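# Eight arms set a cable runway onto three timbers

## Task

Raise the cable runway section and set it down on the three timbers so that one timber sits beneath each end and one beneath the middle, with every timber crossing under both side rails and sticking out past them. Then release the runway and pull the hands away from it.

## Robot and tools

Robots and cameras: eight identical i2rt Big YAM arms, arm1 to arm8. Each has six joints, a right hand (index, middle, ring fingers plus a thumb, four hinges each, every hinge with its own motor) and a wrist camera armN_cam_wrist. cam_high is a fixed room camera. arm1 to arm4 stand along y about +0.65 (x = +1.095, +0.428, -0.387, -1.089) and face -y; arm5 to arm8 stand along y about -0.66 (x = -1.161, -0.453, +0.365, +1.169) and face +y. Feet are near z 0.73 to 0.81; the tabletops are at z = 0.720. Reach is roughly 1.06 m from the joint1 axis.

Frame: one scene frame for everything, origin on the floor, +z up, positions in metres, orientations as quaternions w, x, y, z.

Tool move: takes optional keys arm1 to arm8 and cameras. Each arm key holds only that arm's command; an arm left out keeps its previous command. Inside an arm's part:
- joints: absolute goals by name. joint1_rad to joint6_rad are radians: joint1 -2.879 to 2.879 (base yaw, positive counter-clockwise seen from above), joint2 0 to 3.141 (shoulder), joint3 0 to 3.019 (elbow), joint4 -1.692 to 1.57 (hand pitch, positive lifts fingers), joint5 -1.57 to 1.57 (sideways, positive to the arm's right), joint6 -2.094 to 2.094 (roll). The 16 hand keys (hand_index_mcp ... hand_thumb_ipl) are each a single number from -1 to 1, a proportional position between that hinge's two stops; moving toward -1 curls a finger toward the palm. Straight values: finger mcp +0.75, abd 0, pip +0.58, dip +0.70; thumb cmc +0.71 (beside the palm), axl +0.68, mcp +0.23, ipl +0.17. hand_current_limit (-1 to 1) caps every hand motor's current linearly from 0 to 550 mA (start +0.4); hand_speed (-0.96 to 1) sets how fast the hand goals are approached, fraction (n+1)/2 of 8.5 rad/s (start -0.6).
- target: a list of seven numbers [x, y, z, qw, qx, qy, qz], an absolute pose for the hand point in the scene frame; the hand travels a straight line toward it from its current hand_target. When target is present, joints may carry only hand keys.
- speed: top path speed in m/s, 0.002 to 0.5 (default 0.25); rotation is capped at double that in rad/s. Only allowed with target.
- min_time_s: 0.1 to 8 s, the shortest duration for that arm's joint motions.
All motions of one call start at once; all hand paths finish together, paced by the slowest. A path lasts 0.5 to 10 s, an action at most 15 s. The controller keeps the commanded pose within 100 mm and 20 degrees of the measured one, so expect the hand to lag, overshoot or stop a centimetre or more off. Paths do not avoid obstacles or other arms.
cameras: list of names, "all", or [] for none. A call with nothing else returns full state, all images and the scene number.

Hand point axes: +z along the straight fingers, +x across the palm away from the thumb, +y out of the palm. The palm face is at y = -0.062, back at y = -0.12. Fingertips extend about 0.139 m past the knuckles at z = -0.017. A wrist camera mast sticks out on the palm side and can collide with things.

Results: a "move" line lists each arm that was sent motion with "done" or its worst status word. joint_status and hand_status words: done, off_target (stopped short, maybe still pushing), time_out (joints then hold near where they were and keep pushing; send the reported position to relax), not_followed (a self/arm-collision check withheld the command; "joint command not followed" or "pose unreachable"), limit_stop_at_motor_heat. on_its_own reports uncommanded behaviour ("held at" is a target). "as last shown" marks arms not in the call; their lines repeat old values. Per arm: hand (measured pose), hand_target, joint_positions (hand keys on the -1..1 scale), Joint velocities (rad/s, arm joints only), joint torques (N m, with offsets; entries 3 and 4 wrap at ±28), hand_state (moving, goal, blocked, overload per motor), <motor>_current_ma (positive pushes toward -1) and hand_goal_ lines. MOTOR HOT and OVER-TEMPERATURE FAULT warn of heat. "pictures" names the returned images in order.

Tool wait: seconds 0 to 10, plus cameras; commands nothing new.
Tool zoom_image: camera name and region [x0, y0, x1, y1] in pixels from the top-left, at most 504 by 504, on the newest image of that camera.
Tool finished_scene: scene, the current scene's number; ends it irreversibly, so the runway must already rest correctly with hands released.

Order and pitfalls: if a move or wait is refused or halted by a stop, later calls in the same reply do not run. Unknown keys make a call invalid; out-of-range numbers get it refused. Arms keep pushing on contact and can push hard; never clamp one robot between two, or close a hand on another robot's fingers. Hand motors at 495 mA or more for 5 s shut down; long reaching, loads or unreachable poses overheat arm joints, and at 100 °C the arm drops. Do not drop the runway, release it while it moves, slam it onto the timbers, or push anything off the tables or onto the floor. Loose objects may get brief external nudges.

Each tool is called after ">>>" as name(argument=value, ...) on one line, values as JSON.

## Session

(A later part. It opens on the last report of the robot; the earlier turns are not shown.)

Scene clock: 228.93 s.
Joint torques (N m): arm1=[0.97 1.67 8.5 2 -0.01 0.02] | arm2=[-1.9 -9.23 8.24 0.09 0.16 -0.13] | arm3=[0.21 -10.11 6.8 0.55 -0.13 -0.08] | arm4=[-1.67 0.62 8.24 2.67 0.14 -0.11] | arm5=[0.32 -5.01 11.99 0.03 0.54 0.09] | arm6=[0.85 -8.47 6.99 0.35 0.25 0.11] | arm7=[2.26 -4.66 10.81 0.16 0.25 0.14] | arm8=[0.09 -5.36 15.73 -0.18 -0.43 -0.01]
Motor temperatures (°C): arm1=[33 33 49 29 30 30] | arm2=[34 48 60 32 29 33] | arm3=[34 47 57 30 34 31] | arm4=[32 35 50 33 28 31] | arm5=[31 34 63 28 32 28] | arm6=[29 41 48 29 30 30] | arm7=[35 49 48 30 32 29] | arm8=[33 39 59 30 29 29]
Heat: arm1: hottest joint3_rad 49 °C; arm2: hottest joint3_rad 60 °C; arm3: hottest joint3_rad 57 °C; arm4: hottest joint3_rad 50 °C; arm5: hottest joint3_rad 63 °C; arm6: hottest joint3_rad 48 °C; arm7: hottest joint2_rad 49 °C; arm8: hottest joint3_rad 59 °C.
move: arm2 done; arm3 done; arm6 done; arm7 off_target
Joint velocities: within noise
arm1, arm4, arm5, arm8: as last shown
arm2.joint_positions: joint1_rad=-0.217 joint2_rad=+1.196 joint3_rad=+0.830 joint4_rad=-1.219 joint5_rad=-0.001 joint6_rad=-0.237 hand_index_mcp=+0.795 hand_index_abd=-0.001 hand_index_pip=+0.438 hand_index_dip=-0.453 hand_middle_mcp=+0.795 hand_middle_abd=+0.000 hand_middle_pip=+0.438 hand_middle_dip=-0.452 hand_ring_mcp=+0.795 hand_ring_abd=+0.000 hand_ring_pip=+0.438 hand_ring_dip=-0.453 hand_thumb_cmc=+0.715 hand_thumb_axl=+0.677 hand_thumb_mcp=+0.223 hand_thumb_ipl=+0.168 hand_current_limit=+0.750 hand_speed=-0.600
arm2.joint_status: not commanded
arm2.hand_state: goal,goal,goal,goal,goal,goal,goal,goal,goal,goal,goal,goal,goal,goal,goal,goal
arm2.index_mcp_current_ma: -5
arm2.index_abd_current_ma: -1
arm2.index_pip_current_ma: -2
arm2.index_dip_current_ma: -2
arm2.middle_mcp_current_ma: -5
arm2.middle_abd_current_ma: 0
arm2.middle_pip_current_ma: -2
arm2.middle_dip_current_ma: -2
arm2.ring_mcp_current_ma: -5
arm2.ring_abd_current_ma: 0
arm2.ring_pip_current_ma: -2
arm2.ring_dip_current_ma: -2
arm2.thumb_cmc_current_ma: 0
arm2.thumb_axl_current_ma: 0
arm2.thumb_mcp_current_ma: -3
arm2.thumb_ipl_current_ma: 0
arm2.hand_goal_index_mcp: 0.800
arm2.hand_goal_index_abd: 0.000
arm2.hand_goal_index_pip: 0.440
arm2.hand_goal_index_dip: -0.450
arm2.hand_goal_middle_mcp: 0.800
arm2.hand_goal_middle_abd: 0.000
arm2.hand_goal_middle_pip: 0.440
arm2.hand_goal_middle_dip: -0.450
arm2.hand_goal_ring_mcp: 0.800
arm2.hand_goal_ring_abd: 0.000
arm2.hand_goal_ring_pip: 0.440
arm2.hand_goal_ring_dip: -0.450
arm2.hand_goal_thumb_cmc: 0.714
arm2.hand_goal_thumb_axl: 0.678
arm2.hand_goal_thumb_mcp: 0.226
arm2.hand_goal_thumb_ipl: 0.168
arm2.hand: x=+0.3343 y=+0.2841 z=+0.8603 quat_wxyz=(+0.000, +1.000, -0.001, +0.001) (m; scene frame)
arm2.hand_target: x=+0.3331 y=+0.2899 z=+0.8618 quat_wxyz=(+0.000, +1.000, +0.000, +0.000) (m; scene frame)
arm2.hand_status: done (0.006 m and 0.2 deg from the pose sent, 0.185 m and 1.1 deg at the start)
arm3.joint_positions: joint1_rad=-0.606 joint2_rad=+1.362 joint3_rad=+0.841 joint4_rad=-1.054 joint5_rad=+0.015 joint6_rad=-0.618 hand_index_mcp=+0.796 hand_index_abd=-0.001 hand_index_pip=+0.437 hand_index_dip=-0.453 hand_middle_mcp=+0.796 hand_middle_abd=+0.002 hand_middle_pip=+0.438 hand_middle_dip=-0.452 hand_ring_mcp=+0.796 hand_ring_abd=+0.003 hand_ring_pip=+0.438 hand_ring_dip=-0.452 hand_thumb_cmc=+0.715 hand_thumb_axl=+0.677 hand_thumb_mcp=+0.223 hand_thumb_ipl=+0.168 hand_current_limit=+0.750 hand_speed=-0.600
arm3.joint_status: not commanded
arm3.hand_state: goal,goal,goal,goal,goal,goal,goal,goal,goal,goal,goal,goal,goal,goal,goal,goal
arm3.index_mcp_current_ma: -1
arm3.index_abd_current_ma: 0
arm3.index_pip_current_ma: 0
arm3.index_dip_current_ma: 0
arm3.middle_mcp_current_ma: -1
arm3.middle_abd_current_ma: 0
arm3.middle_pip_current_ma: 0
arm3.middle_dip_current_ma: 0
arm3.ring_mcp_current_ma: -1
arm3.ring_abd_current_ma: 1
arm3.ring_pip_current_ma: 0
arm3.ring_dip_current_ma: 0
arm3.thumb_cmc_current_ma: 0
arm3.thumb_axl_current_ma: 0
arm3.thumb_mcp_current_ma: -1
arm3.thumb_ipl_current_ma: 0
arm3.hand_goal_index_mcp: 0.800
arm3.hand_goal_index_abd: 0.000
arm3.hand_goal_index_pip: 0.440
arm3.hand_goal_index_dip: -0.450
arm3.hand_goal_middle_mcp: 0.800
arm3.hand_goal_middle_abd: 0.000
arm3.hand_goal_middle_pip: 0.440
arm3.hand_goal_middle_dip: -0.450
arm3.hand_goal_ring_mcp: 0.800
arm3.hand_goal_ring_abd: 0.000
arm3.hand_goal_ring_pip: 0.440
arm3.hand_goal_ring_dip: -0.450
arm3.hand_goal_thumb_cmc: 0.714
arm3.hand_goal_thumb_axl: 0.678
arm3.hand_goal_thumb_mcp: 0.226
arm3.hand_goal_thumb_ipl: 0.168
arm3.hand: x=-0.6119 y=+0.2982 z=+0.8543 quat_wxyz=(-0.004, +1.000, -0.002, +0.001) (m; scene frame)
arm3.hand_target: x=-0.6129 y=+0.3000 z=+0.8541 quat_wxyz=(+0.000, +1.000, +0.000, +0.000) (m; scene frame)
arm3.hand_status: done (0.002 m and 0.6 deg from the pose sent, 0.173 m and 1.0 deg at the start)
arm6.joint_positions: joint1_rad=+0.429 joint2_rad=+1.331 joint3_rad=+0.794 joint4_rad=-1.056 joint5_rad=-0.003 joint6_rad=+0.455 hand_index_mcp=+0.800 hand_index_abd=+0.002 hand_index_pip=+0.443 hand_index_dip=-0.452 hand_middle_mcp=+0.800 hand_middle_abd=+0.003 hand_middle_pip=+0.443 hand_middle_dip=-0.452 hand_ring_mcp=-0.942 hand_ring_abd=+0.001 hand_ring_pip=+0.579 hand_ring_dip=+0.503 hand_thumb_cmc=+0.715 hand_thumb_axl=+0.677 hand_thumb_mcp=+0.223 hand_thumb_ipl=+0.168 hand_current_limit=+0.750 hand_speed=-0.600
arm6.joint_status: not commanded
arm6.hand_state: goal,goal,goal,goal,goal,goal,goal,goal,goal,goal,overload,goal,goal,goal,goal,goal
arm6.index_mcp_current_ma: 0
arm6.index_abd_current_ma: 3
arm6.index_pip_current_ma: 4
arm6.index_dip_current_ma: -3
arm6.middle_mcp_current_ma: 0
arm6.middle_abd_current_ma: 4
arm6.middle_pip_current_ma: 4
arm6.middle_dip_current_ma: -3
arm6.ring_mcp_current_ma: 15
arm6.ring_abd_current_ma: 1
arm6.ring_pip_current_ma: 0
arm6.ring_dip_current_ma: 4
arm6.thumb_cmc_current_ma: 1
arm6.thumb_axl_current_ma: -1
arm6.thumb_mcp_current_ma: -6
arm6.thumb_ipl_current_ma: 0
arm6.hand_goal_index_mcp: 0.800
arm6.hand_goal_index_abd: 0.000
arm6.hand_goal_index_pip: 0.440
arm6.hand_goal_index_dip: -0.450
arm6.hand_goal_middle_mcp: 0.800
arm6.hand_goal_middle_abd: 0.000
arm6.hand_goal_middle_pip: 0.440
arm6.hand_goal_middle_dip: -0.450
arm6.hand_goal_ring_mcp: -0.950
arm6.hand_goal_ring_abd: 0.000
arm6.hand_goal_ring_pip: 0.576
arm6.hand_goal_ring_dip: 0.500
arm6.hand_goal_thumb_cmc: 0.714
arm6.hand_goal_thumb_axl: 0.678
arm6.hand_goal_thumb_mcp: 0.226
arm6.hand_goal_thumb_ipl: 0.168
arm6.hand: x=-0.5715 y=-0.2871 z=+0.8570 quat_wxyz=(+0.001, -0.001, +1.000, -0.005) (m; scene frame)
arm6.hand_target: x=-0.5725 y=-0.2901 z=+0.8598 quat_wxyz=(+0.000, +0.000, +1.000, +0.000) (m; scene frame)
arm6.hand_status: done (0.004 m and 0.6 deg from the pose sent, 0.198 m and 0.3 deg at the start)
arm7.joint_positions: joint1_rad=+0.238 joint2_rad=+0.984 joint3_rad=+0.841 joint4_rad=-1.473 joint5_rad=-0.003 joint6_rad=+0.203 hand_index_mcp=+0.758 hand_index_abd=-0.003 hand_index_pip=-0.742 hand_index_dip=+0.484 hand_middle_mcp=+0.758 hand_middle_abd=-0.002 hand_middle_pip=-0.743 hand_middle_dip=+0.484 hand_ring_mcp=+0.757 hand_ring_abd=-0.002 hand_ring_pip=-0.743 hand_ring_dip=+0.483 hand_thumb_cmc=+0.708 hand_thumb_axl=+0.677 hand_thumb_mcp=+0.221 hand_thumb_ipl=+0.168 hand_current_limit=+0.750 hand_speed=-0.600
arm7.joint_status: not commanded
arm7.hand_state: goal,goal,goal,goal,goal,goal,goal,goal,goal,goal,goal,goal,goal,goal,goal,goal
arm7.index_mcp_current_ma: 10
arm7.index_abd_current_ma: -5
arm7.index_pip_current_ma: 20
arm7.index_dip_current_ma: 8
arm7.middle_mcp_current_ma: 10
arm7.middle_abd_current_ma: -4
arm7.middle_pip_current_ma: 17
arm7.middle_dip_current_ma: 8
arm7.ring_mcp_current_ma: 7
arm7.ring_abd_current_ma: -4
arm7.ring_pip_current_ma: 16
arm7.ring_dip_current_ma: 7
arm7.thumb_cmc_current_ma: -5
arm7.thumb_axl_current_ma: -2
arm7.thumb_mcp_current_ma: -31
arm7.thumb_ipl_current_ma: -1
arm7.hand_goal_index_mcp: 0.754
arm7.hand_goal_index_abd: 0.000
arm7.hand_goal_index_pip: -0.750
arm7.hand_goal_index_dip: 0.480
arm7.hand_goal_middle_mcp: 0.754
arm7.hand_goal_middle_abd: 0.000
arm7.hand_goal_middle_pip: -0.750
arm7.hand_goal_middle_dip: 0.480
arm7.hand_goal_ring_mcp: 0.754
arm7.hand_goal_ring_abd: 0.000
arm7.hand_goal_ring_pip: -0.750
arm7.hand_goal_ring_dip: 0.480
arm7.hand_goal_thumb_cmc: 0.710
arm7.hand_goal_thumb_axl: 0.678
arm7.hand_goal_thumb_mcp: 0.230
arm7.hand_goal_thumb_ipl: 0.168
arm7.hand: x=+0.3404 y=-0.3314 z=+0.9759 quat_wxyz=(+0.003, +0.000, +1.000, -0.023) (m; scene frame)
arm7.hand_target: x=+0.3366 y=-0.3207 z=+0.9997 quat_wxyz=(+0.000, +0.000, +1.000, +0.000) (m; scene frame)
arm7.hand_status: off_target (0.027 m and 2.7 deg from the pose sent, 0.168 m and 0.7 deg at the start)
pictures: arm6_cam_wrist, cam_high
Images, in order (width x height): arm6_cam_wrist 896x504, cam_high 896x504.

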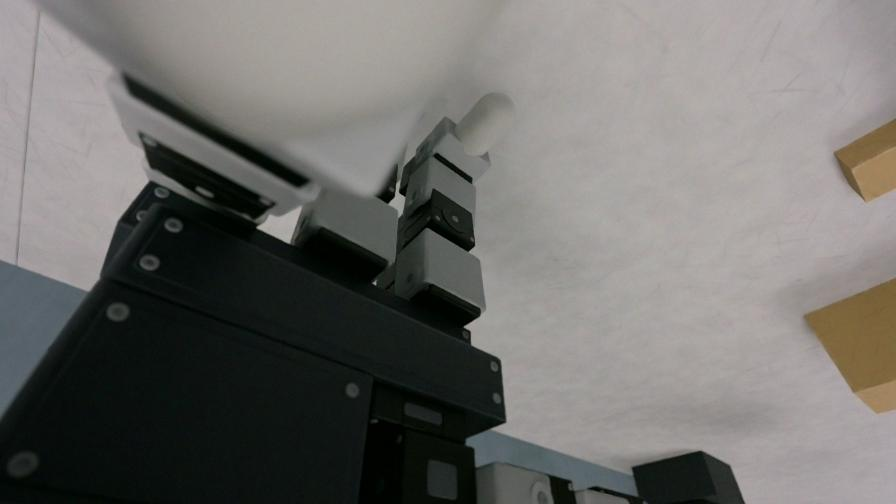

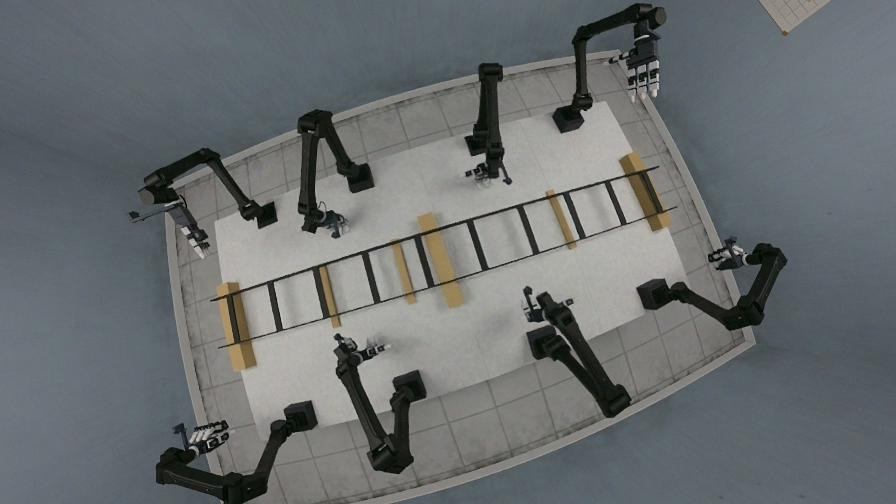

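Raise the three hands clear and verify.

>>> move(arm2={"target":[0.333,0.32,1.0,0,1,0,0],"speed":0.2}, arm3={"target":[-0.613,0.32,1.0,0,1,0,0],"speed":0.2}, arm6={"target":[-0.5725,-0.32,1.0,0,0,1,0],"speed":0.2}, cameras=["cam_high"])

>>> zoom_image(camera="cam_high", region=[560, 130, 720, 270])

>>> zoom_image(camera="cam_high", region=[190, 250, 350, 390])

>>> zoom_image(camera="cam_high", region=[370, 180, 530, 320])

Scene clock: 231.23 s.
Joint torques (N m): arm1=[0.97 1.79 8.47 2.04 -0.01 0.03] | arm2=[-1.32 -5.48 15.68 0.09 0.14 -0.18] | arm3=[0.26 -7.36 11.37 -0.28 -0.14 -0.08] | arm4=[-1.67 0.62 8.25 2.69 0.14 -0.12] | arm5=[0.15 -5.77 11.7 0.39 0.59 0.14] | arm6=[0.79 -5.54 14.24 -0.21 0.22 0.11] | arm7=[2.43 -4.66 10.81 0.13 0.23 0.13] | arm8=[-0.85 -6.48 15.36 -0.24 -0.34 0]
Motor temperatures (°C): arm1=[33 33 49 29 30 30] | arm2=[34 48 60 32 29 33] | arm3=[34 47 57 30 34 31] | arm4=[32 35 50 33 28 31] | arm5=[31 34 64 28 32 28] | arm6=[29 41 48 29 30 30] | arm7=[35 48 49 30 32 29] | arm8=[33 39 59 30 29 29]
Heat: arm1: hottest joint3_rad 49 °C; arm2: hottest joint3_rad 60 °C; arm3: hottest joint3_rad 57 °C; arm4: hottest joint3_rad 50 °C; arm5: hottest joint3_rad 64 °C; arm6: hottest joint3_rad 48 °C; arm7: hottest joint3_rad 49 °C; arm8: hottest joint3_rad 59 °C.
move: arm2 off_target; arm3 off_target; arm6 off_target
Joint velocities: within noise
arm1.joint_positions: joint1_rad=-0.165 joint2_rad=+0.526 joint3_rad=+1.342 joint4_rad=-1.298 joint5_rad=-0.031 joint6_rad=+1.119 hand_index_mcp=+0.754 hand_index_abd=+0.001 hand_index_pip=+0.577 hand_index_dip=+0.696 hand_middle_mcp=+0.755 hand_middle_abd=+0.001 hand_middle_pip=+0.577 hand_middle_dip=+0.696 hand_ring_mcp=+0.754 hand_ring_abd=+0.001 hand_ring_pip=+0.577 hand_ring_dip=+0.696 hand_thumb_cmc=+0.714 hand_thumb_axl=+0.677 hand_thumb_mcp=+0.226 hand_thumb_ipl=+0.168 hand_current_limit=+0.400 hand_speed=-0.600
arm1.joint_status: not commanded
arm1.hand_state: goal,goal,goal,goal,goal,goal,goal,goal,goal,goal,goal,goal,goal,goal,goal,goal
arm1.index_mcp_current_ma: 1
arm1.index_abd_current_ma: 1
arm1.index_pip_current_ma: 1
arm1.index_dip_current_ma: 0
arm1.middle_mcp_current_ma: 1
arm1.middle_abd_current_ma: 1
arm1.middle_pip_current_ma: 1
arm1.middle_dip_current_ma: 0
arm1.ring_mcp_current_ma: 1
arm1.ring_abd_current_ma: 1
arm1.ring_pip_current_ma: 1
arm1.ring_dip_current_ma: 0
arm1.thumb_cmc_current_ma: 1
arm1.thumb_axl_current_ma: -1
arm1.thumb_mcp_current_ma: 0
arm1.thumb_ipl_current_ma: -1
arm1.hand_goal_index_mcp: 0.754
arm1.hand_goal_index_abd: 0.000
arm1.hand_goal_index_pip: 0.576
arm1.hand_goal_index_dip: 0.696
arm1.hand_goal_middle_mcp: 0.754
arm1.hand_goal_middle_abd: 0.000
arm1.hand_goal_middle_pip: 0.576
arm1.hand_goal_middle_dip: 0.696
arm1.hand_goal_ring_mcp: 0.754
arm1.hand_goal_ring_abd: 0.000
arm1.hand_goal_ring_pip: 0.576
arm1.hand_goal_ring_dip: 0.696
arm1.hand_goal_thumb_cmc: 0.714
arm1.hand_goal_thumb_axl: 0.678
arm1.hand_goal_thumb_mcp: 0.226
arm1.hand_goal_thumb_ipl: 0.168
arm1.hand: x=+0.9834 y=+0.4414 z=+1.3654 quat_wxyz=(+0.449, +0.697, -0.497, +0.256) (m; scene frame)
arm1.hand_target: x=+0.9839 y=+0.4449 z=+1.3754 quat_wxyz=(+0.458, +0.692, -0.493, +0.261) (m; scene frame)
arm1.hand_status: not commanded
arm2.joint_positions: joint1_rad=-0.243 joint2_rad=+1.040 joint3_rad=+1.021 joint4_rad=-1.628 joint5_rad=+0.000 joint6_rad=-0.263 hand_index_mcp=+0.795 hand_index_abd=-0.001 hand_index_pip=+0.438 hand_index_dip=-0.453 hand_middle_mcp=+0.795 hand_middle_abd=+0.000 hand_middle_pip=+0.438 hand_middle_dip=-0.452 hand_ring_mcp=+0.795 hand_ring_abd=+0.000 hand_ring_pip=+0.438 hand_ring_dip=-0.453 hand_thumb_cmc=+0.715 hand_thumb_axl=+0.677 hand_thumb_mcp=+0.223 hand_thumb_ipl=+0.168 hand_current_limit=+0.750 hand_speed=-0.600
arm2.joint_status: not commanded
arm2.hand_state: goal,goal,goal,goal,goal,goal,goal,goal,goal,goal,goal,goal,goal,goal,goal,goal
arm2.index_mcp_current_ma: -5
arm2.index_abd_current_ma: -1
arm2.index_pip_current_ma: -2
arm2.index_dip_current_ma: -2
arm2.middle_mcp_current_ma: -5
arm2.middle_abd_current_ma: 0
arm2.middle_pip_current_ma: -2
arm2.middle_dip_current_ma: -2
arm2.ring_mcp_current_ma: -5
arm2.ring_abd_current_ma: 0
arm2.ring_pip_current_ma: -2
arm2.ring_dip_current_ma: -2
arm2.thumb_cmc_current_ma: 0
arm2.thumb_axl_current_ma: 0
arm2.thumb_mcp_current_ma: -3
arm2.thumb_ipl_current_ma: 0
arm2.hand_goal_index_mcp: 0.800
arm2.hand_goal_index_abd: 0.000
arm2.hand_goal_index_pip: 0.440
arm2.hand_goal_index_dip: -0.450
arm2.hand_goal_middle_mcp: 0.800
arm2.hand_goal_middle_abd: 0.000
arm2.hand_goal_middle_pip: 0.440
arm2.hand_goal_middle_dip: -0.450
arm2.hand_goal_ring_mcp: 0.800
arm2.hand_goal_ring_abd: 0.000
arm2.hand_goal_ring_pip: 0.440
arm2.hand_goal_ring_dip: -0.450
arm2.hand_goal_thumb_cmc: 0.714
arm2.hand_goal_thumb_axl: 0.678
arm2.hand_goal_thumb_mcp: 0.226
arm2.hand_goal_thumb_ipl: 0.168
arm2.hand: x=+0.3395 y=+0.3339 z=+0.9681 quat_wxyz=(-0.030, +1.000, -0.001, +0.009) (m; scene frame)
arm2.hand_target: x=+0.3334 y=+0.3214 z=+0.9997 quat_wxyz=(+0.000, +1.000, +0.000, +0.000) (m; scene frame)
arm2.hand_status: off_target (0.035 m and 3.6 deg from the pose sent, 0.144 m and 0.2 deg at the start)
arm3.joint_positions: joint1_rad=-0.637 joint2_rad=+1.177 joint3_rad=+1.042 joint4_rad=-1.460 joint5_rad=+0.015 joint6_rad=-0.649 hand_index_mcp=+0.796 hand_index_abd=-0.001 hand_index_pip=+0.437 hand_index_dip=-0.453 hand_middle_mcp=+0.796 hand_middle_abd=+0.002 hand_middle_pip=+0.438 hand_middle_dip=-0.452 hand_ring_mcp=+0.796 hand_ring_abd=+0.003 hand_ring_pip=+0.438 hand_ring_dip=-0.452 hand_thumb_cmc=+0.715 hand_thumb_axl=+0.677 hand_thumb_mcp=+0.223 hand_thumb_ipl=+0.168 hand_current_limit=+0.750 hand_speed=-0.600
arm3.joint_status: not commanded
arm3.hand_state: goal,goal,goal,goal,goal,goal,goal,goal,goal,goal,goal,goal,goal,goal,goal,goal
arm3.index_mcp_current_ma: -1
arm3.index_abd_current_ma: 0
arm3.index_pip_current_ma: 0
arm3.index_dip_current_ma: 0
arm3.middle_mcp_current_ma: -1
arm3.middle_abd_current_ma: 0
arm3.middle_pip_current_ma: 0
arm3.middle_dip_current_ma: 0
arm3.ring_mcp_current_ma: -1
arm3.ring_abd_current_ma: 1
arm3.ring_pip_current_ma: 0
arm3.ring_dip_current_ma: 0
arm3.thumb_cmc_current_ma: 0
arm3.thumb_axl_current_ma: 0
arm3.thumb_mcp_current_ma: -1
arm3.thumb_ipl_current_ma: 0
arm3.hand_goal_index_mcp: 0.800
arm3.hand_goal_index_abd: 0.000
arm3.hand_goal_index_pip: 0.440
arm3.hand_goal_index_dip: -0.450
arm3.hand_goal_middle_mcp: 0.800
arm3.hand_goal_middle_abd: 0.000
arm3.hand_goal_middle_pip: 0.440
arm3.hand_goal_middle_dip: -0.450
arm3.hand_goal_ring_mcp: 0.800
arm3.hand_goal_ring_abd: 0.000
arm3.hand_goal_ring_pip: 0.440
arm3.hand_goal_ring_dip: -0.450
arm3.hand_goal_thumb_cmc: 0.714
arm3.hand_goal_thumb_axl: 0.678
arm3.hand_goal_thumb_mcp: 0.226
arm3.hand_goal_thumb_ipl: 0.168
arm3.hand: x=-0.6045 y=+0.3273 z=+0.9828 quat_wxyz=(-0.012, +1.000, -0.002, +0.007) (m; scene frame)
arm3.hand_target: x=-0.6127 y=+0.3204 z=+0.9999 quat_wxyz=(+0.000, +1.000, +0.000, +0.000) (m; scene frame)
arm3.hand_status: off_target (0.021 m and 1.6 deg from the pose sent, 0.147 m and 0.6 deg at the start)
arm4.joint_positions: joint1_rad=+0.112 joint2_rad=+0.646 joint3_rad=+1.345 joint4_rad=-1.195 joint5_rad=+0.079 joint6_rad=+1.070 hand_index_mcp=+0.755 hand_index_abd=+0.000 hand_index_pip=+0.577 hand_index_dip=+0.696 hand_middle_mcp=+0.755 hand_middle_abd=+0.000 hand_middle_pip=+0.577 hand_middle_dip=+0.696 hand_ring_mcp=+0.755 hand_ring_abd=+0.000 hand_ring_pip=+0.577 hand_ring_dip=+0.696 hand_thumb_cmc=+0.715 hand_thumb_axl=+0.677 hand_thumb_mcp=+0.226 hand_thumb_ipl=+0.168 hand_current_limit=+0.400 hand_speed=-0.600
arm4.joint_status: not commanded
arm4.hand_state: goal,goal,goal,goal,goal,goal,goal,goal,goal,goal,goal,goal,goal,goal,goal,goal
arm4.index_mcp_current_ma: 1
arm4.index_abd_current_ma: 0
arm4.index_pip_current_ma: 0
arm4.index_dip_current_ma: 0
arm4.middle_mcp_current_ma: 0
arm4.middle_abd_current_ma: 0
arm4.middle_pip_current_ma: 0
arm4.middle_dip_current_ma: 0
arm4.ring_mcp_current_ma: 0
arm4.ring_abd_current_ma: 0
arm4.ring_pip_current_ma: 0
arm4.ring_dip_current_ma: 0
arm4.thumb_cmc_current_ma: 0
arm4.thumb_axl_current_ma: 0
arm4.thumb_mcp_current_ma: 0
arm4.thumb_ipl_current_ma: 0
arm4.hand_goal_index_mcp: 0.754
arm4.hand_goal_index_abd: 0.000
arm4.hand_goal_index_pip: 0.576
arm4.hand_goal_index_dip: 0.696
arm4.hand_goal_middle_mcp: 0.754
arm4.hand_goal_middle_abd: 0.000
arm4.hand_goal_middle_pip: 0.576
arm4.hand_goal_middle_dip: 0.696
arm4.hand_goal_ring_mcp: 0.754
arm4.hand_goal_ring_abd: 0.000
arm4.hand_goal_ring_pip: 0.576
arm4.hand_goal_ring_dip: 0.696
arm4.hand_goal_thumb_cmc: 0.714
arm4.hand_goal_thumb_axl: 0.678
arm4.hand_goal_thumb_mcp: 0.226
arm4.hand_goal_thumb_ipl: 0.168
arm4.hand: x=-1.1415 y=+0.3599 z=+1.2931 quat_wxyz=(+0.442, +0.760, -0.398, +0.261) (m; scene frame)
arm4.hand_target: x=-1.1417 y=+0.3625 z=+1.3034 quat_wxyz=(+0.450, +0.755, -0.396, +0.267) (m; scene frame)
arm4.hand_status: not commanded
arm5.joint_positions: joint1_rad=+1.288 joint2_rad=+1.116 joint3_rad=+1.098 joint4_rad=-1.582 joint5_rad=-0.005 joint6_rad=+1.248 hand_index_mcp=-0.684 hand_index_abd=-0.002 hand_index_pip=-0.300 hand_index_dip=-0.003 hand_middle_mcp=-0.685 hand_middle_abd=+0.001 hand_middle_pip=-0.302 hand_middle_dip=-0.003 hand_ring_mcp=-0.692 hand_ring_abd=+0.002 hand_ring_pip=-0.302 hand_ring_dip=-0.002 hand_thumb_cmc=+0.701 hand_thumb_axl=+0.677 hand_thumb_mcp=-0.600 hand_thumb_ipl=+0.168 hand_current_limit=+0.750 hand_speed=-0.600
arm5.joint_status: not commanded
arm5.hand_state: goal,goal,goal,goal,goal,goal,goal,goal,goal,goal,goal,goal,goal,goal,goal,goal
arm5.index_mcp_current_ma: 28
arm5.index_abd_current_ma: -1
arm5.index_pip_current_ma: 0
arm5.index_dip_current_ma: -2
arm5.middle_mcp_current_ma: 26
arm5.middle_abd_current_ma: 1
arm5.middle_pip_current_ma: -1
arm5.middle_dip_current_ma: -2
arm5.ring_mcp_current_ma: 12
arm5.ring_abd_current_ma: 2
arm5.ring_pip_current_ma: -2
arm5.ring_dip_current_ma: -2
arm5.thumb_cmc_current_ma: 1
arm5.thumb_axl_current_ma: -1
arm5.thumb_mcp_current_ma: 0
arm5.thumb_ipl_current_ma: 0
arm5.hand_goal_index_mcp: -0.700
arm5.hand_goal_index_abd: 0.000
arm5.hand_goal_index_pip: -0.300
arm5.hand_goal_index_dip: 0.000
arm5.hand_goal_middle_mcp: -0.700
arm5.hand_goal_middle_abd: 0.000
arm5.hand_goal_middle_pip: -0.300
arm5.hand_goal_middle_dip: 0.000
arm5.hand_goal_ring_mcp: -0.700
arm5.hand_goal_ring_abd: 0.000
arm5.hand_goal_ring_pip: -0.300
arm5.hand_goal_ring_dip: 0.000
arm5.hand_goal_thumb_cmc: 0.700
arm5.hand_goal_thumb_axl: 0.678
arm5.hand_goal_thumb_mcp: -0.600
arm5.hand_goal_thumb_ipl: 0.168
arm5.hand: x=-1.4164 y=-0.4813 z=+1.0304 quat_wxyz=(+0.018, +0.001, +1.000, -0.008) (m; scene frame)
arm5.hand_target: x=-1.4293 y=-0.4803 z=+1.0497 quat_wxyz=(+0.000, +0.000, +1.000, +0.000) (m; scene frame)
arm5.hand_status: not commanded
arm6.joint_positions: joint1_rad=+0.474 joint2_rad=+1.115 joint3_rad=+0.949 joint4_rad=-1.473 joint5_rad=-0.003 joint6_rad=+0.500 hand_index_mcp=+0.800 hand_index_abd=+0.002 hand_index_pip=+0.443 hand_index_dip=-0.452 hand_middle_mcp=+0.800 hand_middle_abd=+0.003 hand_middle_pip=+0.443 hand_middle_dip=-0.452 hand_ring_mcp=-0.942 hand_ring_abd=+0.001 hand_ring_pip=+0.579 hand_ring_dip=+0.503 hand_thumb_cmc=+0.715 hand_thumb_axl=+0.677 hand_thumb_mcp=+0.223 hand_thumb_ipl=+0.168 hand_current_limit=+0.750 hand_speed=-0.600
arm6.joint_status: not commanded
arm6.hand_state: goal,goal,goal,goal,goal,goal,goal,goal,goal,goal,overload,goal,goal,goal,goal,goal
arm6.index_mcp_current_ma: 0
arm6.index_abd_current_ma: 3
arm6.index_pip_current_ma: 4
arm6.index_dip_current_ma: -3
arm6.middle_mcp_current_ma: 0
arm6.middle_abd_current_ma: 4
arm6.middle_pip_current_ma: 4
arm6.middle_dip_current_ma: -3
arm6.ring_mcp_current_ma: 15
arm6.ring_abd_current_ma: 1
arm6.ring_pip_current_ma: 0
arm6.ring_dip_current_ma: 4
arm6.thumb_cmc_current_ma: 1
arm6.thumb_axl_current_ma: -1
arm6.thumb_mcp_current_ma: -6
arm6.thumb_ipl_current_ma: 0
arm6.hand_goal_index_mcp: 0.800
arm6.hand_goal_index_abd: 0.000
arm6.hand_goal_index_pip: 0.440
arm6.hand_goal_index_dip: -0.450
arm6.hand_goal_middle_mcp: 0.800
arm6.hand_goal_middle_abd: 0.000
arm6.hand_goal_middle_pip: 0.440
arm6.hand_goal_middle_dip: -0.450
arm6.hand_goal_ring_mcp: -0.950
arm6.hand_goal_ring_abd: 0.000
arm6.hand_goal_ring_pip: 0.576
arm6.hand_goal_ring_dip: 0.500
arm6.hand_goal_thumb_cmc: 0.714
arm6.hand_goal_thumb_axl: 0.678
arm6.hand_goal_thumb_mcp: 0.226
arm6.hand_goal_thumb_ipl: 0.168
arm6.hand: x=-0.5622 y=-0.3340 z=+0.9724 quat_wxyz=(+0.013, -0.001, +1.000, -0.025) (m; scene frame)
arm6.hand_target: x=-0.5719 y=-0.3212 z=+0.9997 quat_wxyz=(+0.000, +0.000, +1.000, +0.000) (m; scene frame)
arm6.hand_status: off_target (0.033 m and 3.2 deg from the pose sent, 0.147 m and 0.6 deg at the start)
arm7: as last shown
arm8.joint_positions: joint1_rad=-1.254 joint2_rad=+1.073 joint3_rad=+0.989 joint4_rad=-1.524 joint5_rad=+0.015 joint6_rad=-1.218 hand_index_mcp=-0.683 hand_index_abd=-0.001 hand_index_pip=-0.296 hand_index_dip=-0.003 hand_middle_mcp=-0.685 hand_middle_abd=-0.002 hand_middle_pip=-0.302 hand_middle_dip=-0.003 hand_ring_mcp=-0.681 hand_ring_abd=+0.002 hand_ring_pip=-0.302 hand_ring_dip=-0.002 hand_thumb_cmc=+0.701 hand_thumb_axl=+0.677 hand_thumb_mcp=-0.600 hand_thumb_ipl=+0.168 hand_current_limit=+0.750 hand_speed=-0.600
arm8.joint_status: not commanded
arm8.hand_state: goal,goal,goal,goal,goal,goal,goal,goal,goal,goal,goal,goal,goal,goal,goal,goal
arm8.index_mcp_current_ma: 25
arm8.index_abd_current_ma: -1
arm8.index_pip_current_ma: 3
arm8.index_dip_current_ma: -2
arm8.middle_mcp_current_ma: 21
arm8.middle_abd_current_ma: -1
arm8.middle_pip_current_ma: -1
arm8.middle_dip_current_ma: -2
arm8.ring_mcp_current_ma: 30
arm8.ring_abd_current_ma: 1
arm8.ring_pip_current_ma: -1
arm8.ring_dip_current_ma: -1
arm8.thumb_cmc_current_ma: 1
arm8.thumb_axl_current_ma: 0
arm8.thumb_mcp_current_ma: 0
arm8.thumb_ipl_current_ma: 0
arm8.hand_goal_index_mcp: -0.700
arm8.hand_goal_index_abd: 0.000
arm8.hand_goal_index_pip: -0.300
arm8.hand_goal_index_dip: 0.000
arm8.hand_goal_middle_mcp: -0.700
arm8.hand_goal_middle_abd: 0.000
arm8.hand_goal_middle_pip: -0.300
arm8.hand_goal_middle_dip: 0.000
arm8.hand_goal_ring_mcp: -0.700
arm8.hand_goal_ring_abd: 0.000
arm8.hand_goal_ring_pip: -0.300
arm8.hand_goal_ring_dip: 0.000
arm8.hand_goal_thumb_cmc: 0.700
arm8.hand_goal_thumb_axl: 0.678
arm8.hand_goal_thumb_mcp: -0.600
arm8.hand_goal_thumb_ipl: 0.168
arm8.hand: x=+1.4493 y=-0.4805 z=+1.0250 quat_wxyz=(-0.021, -0.005, +1.000, -0.009) (m; scene frame)
arm8.hand_target: x=+1.4640 y=-0.4802 z=+1.0497 quat_wxyz=(+0.000, +0.000, +1.000, +0.000) (m; scene frame)
arm8.hand_status: not commanded
pictures: cam_high
Images, in order (width x height): cam_high 896x504.

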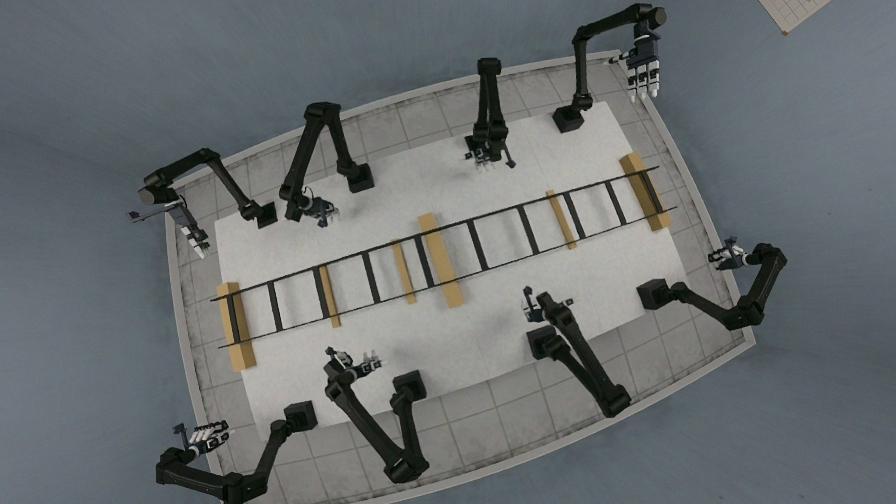

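Scaled by 3.150.

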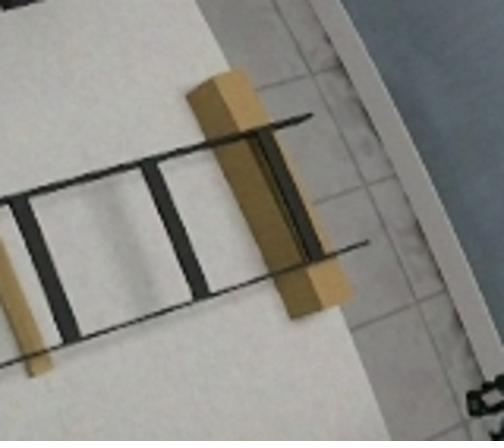

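Scaled by 3.150.

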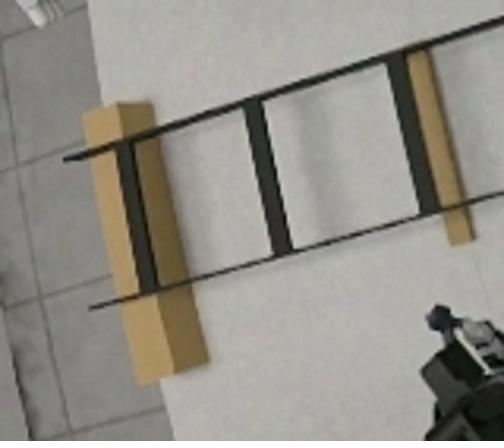

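Scaled by 3.150.

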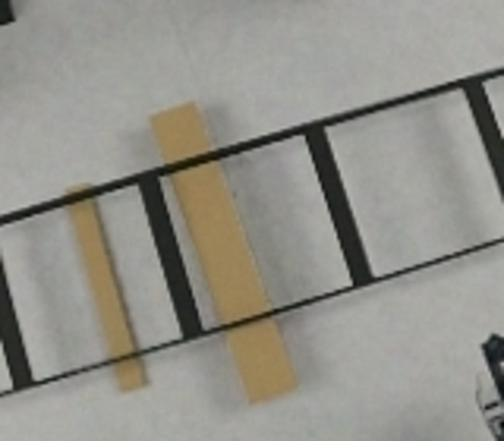

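>>> finished_scene(scene=2)

The scene is finished: the task was done.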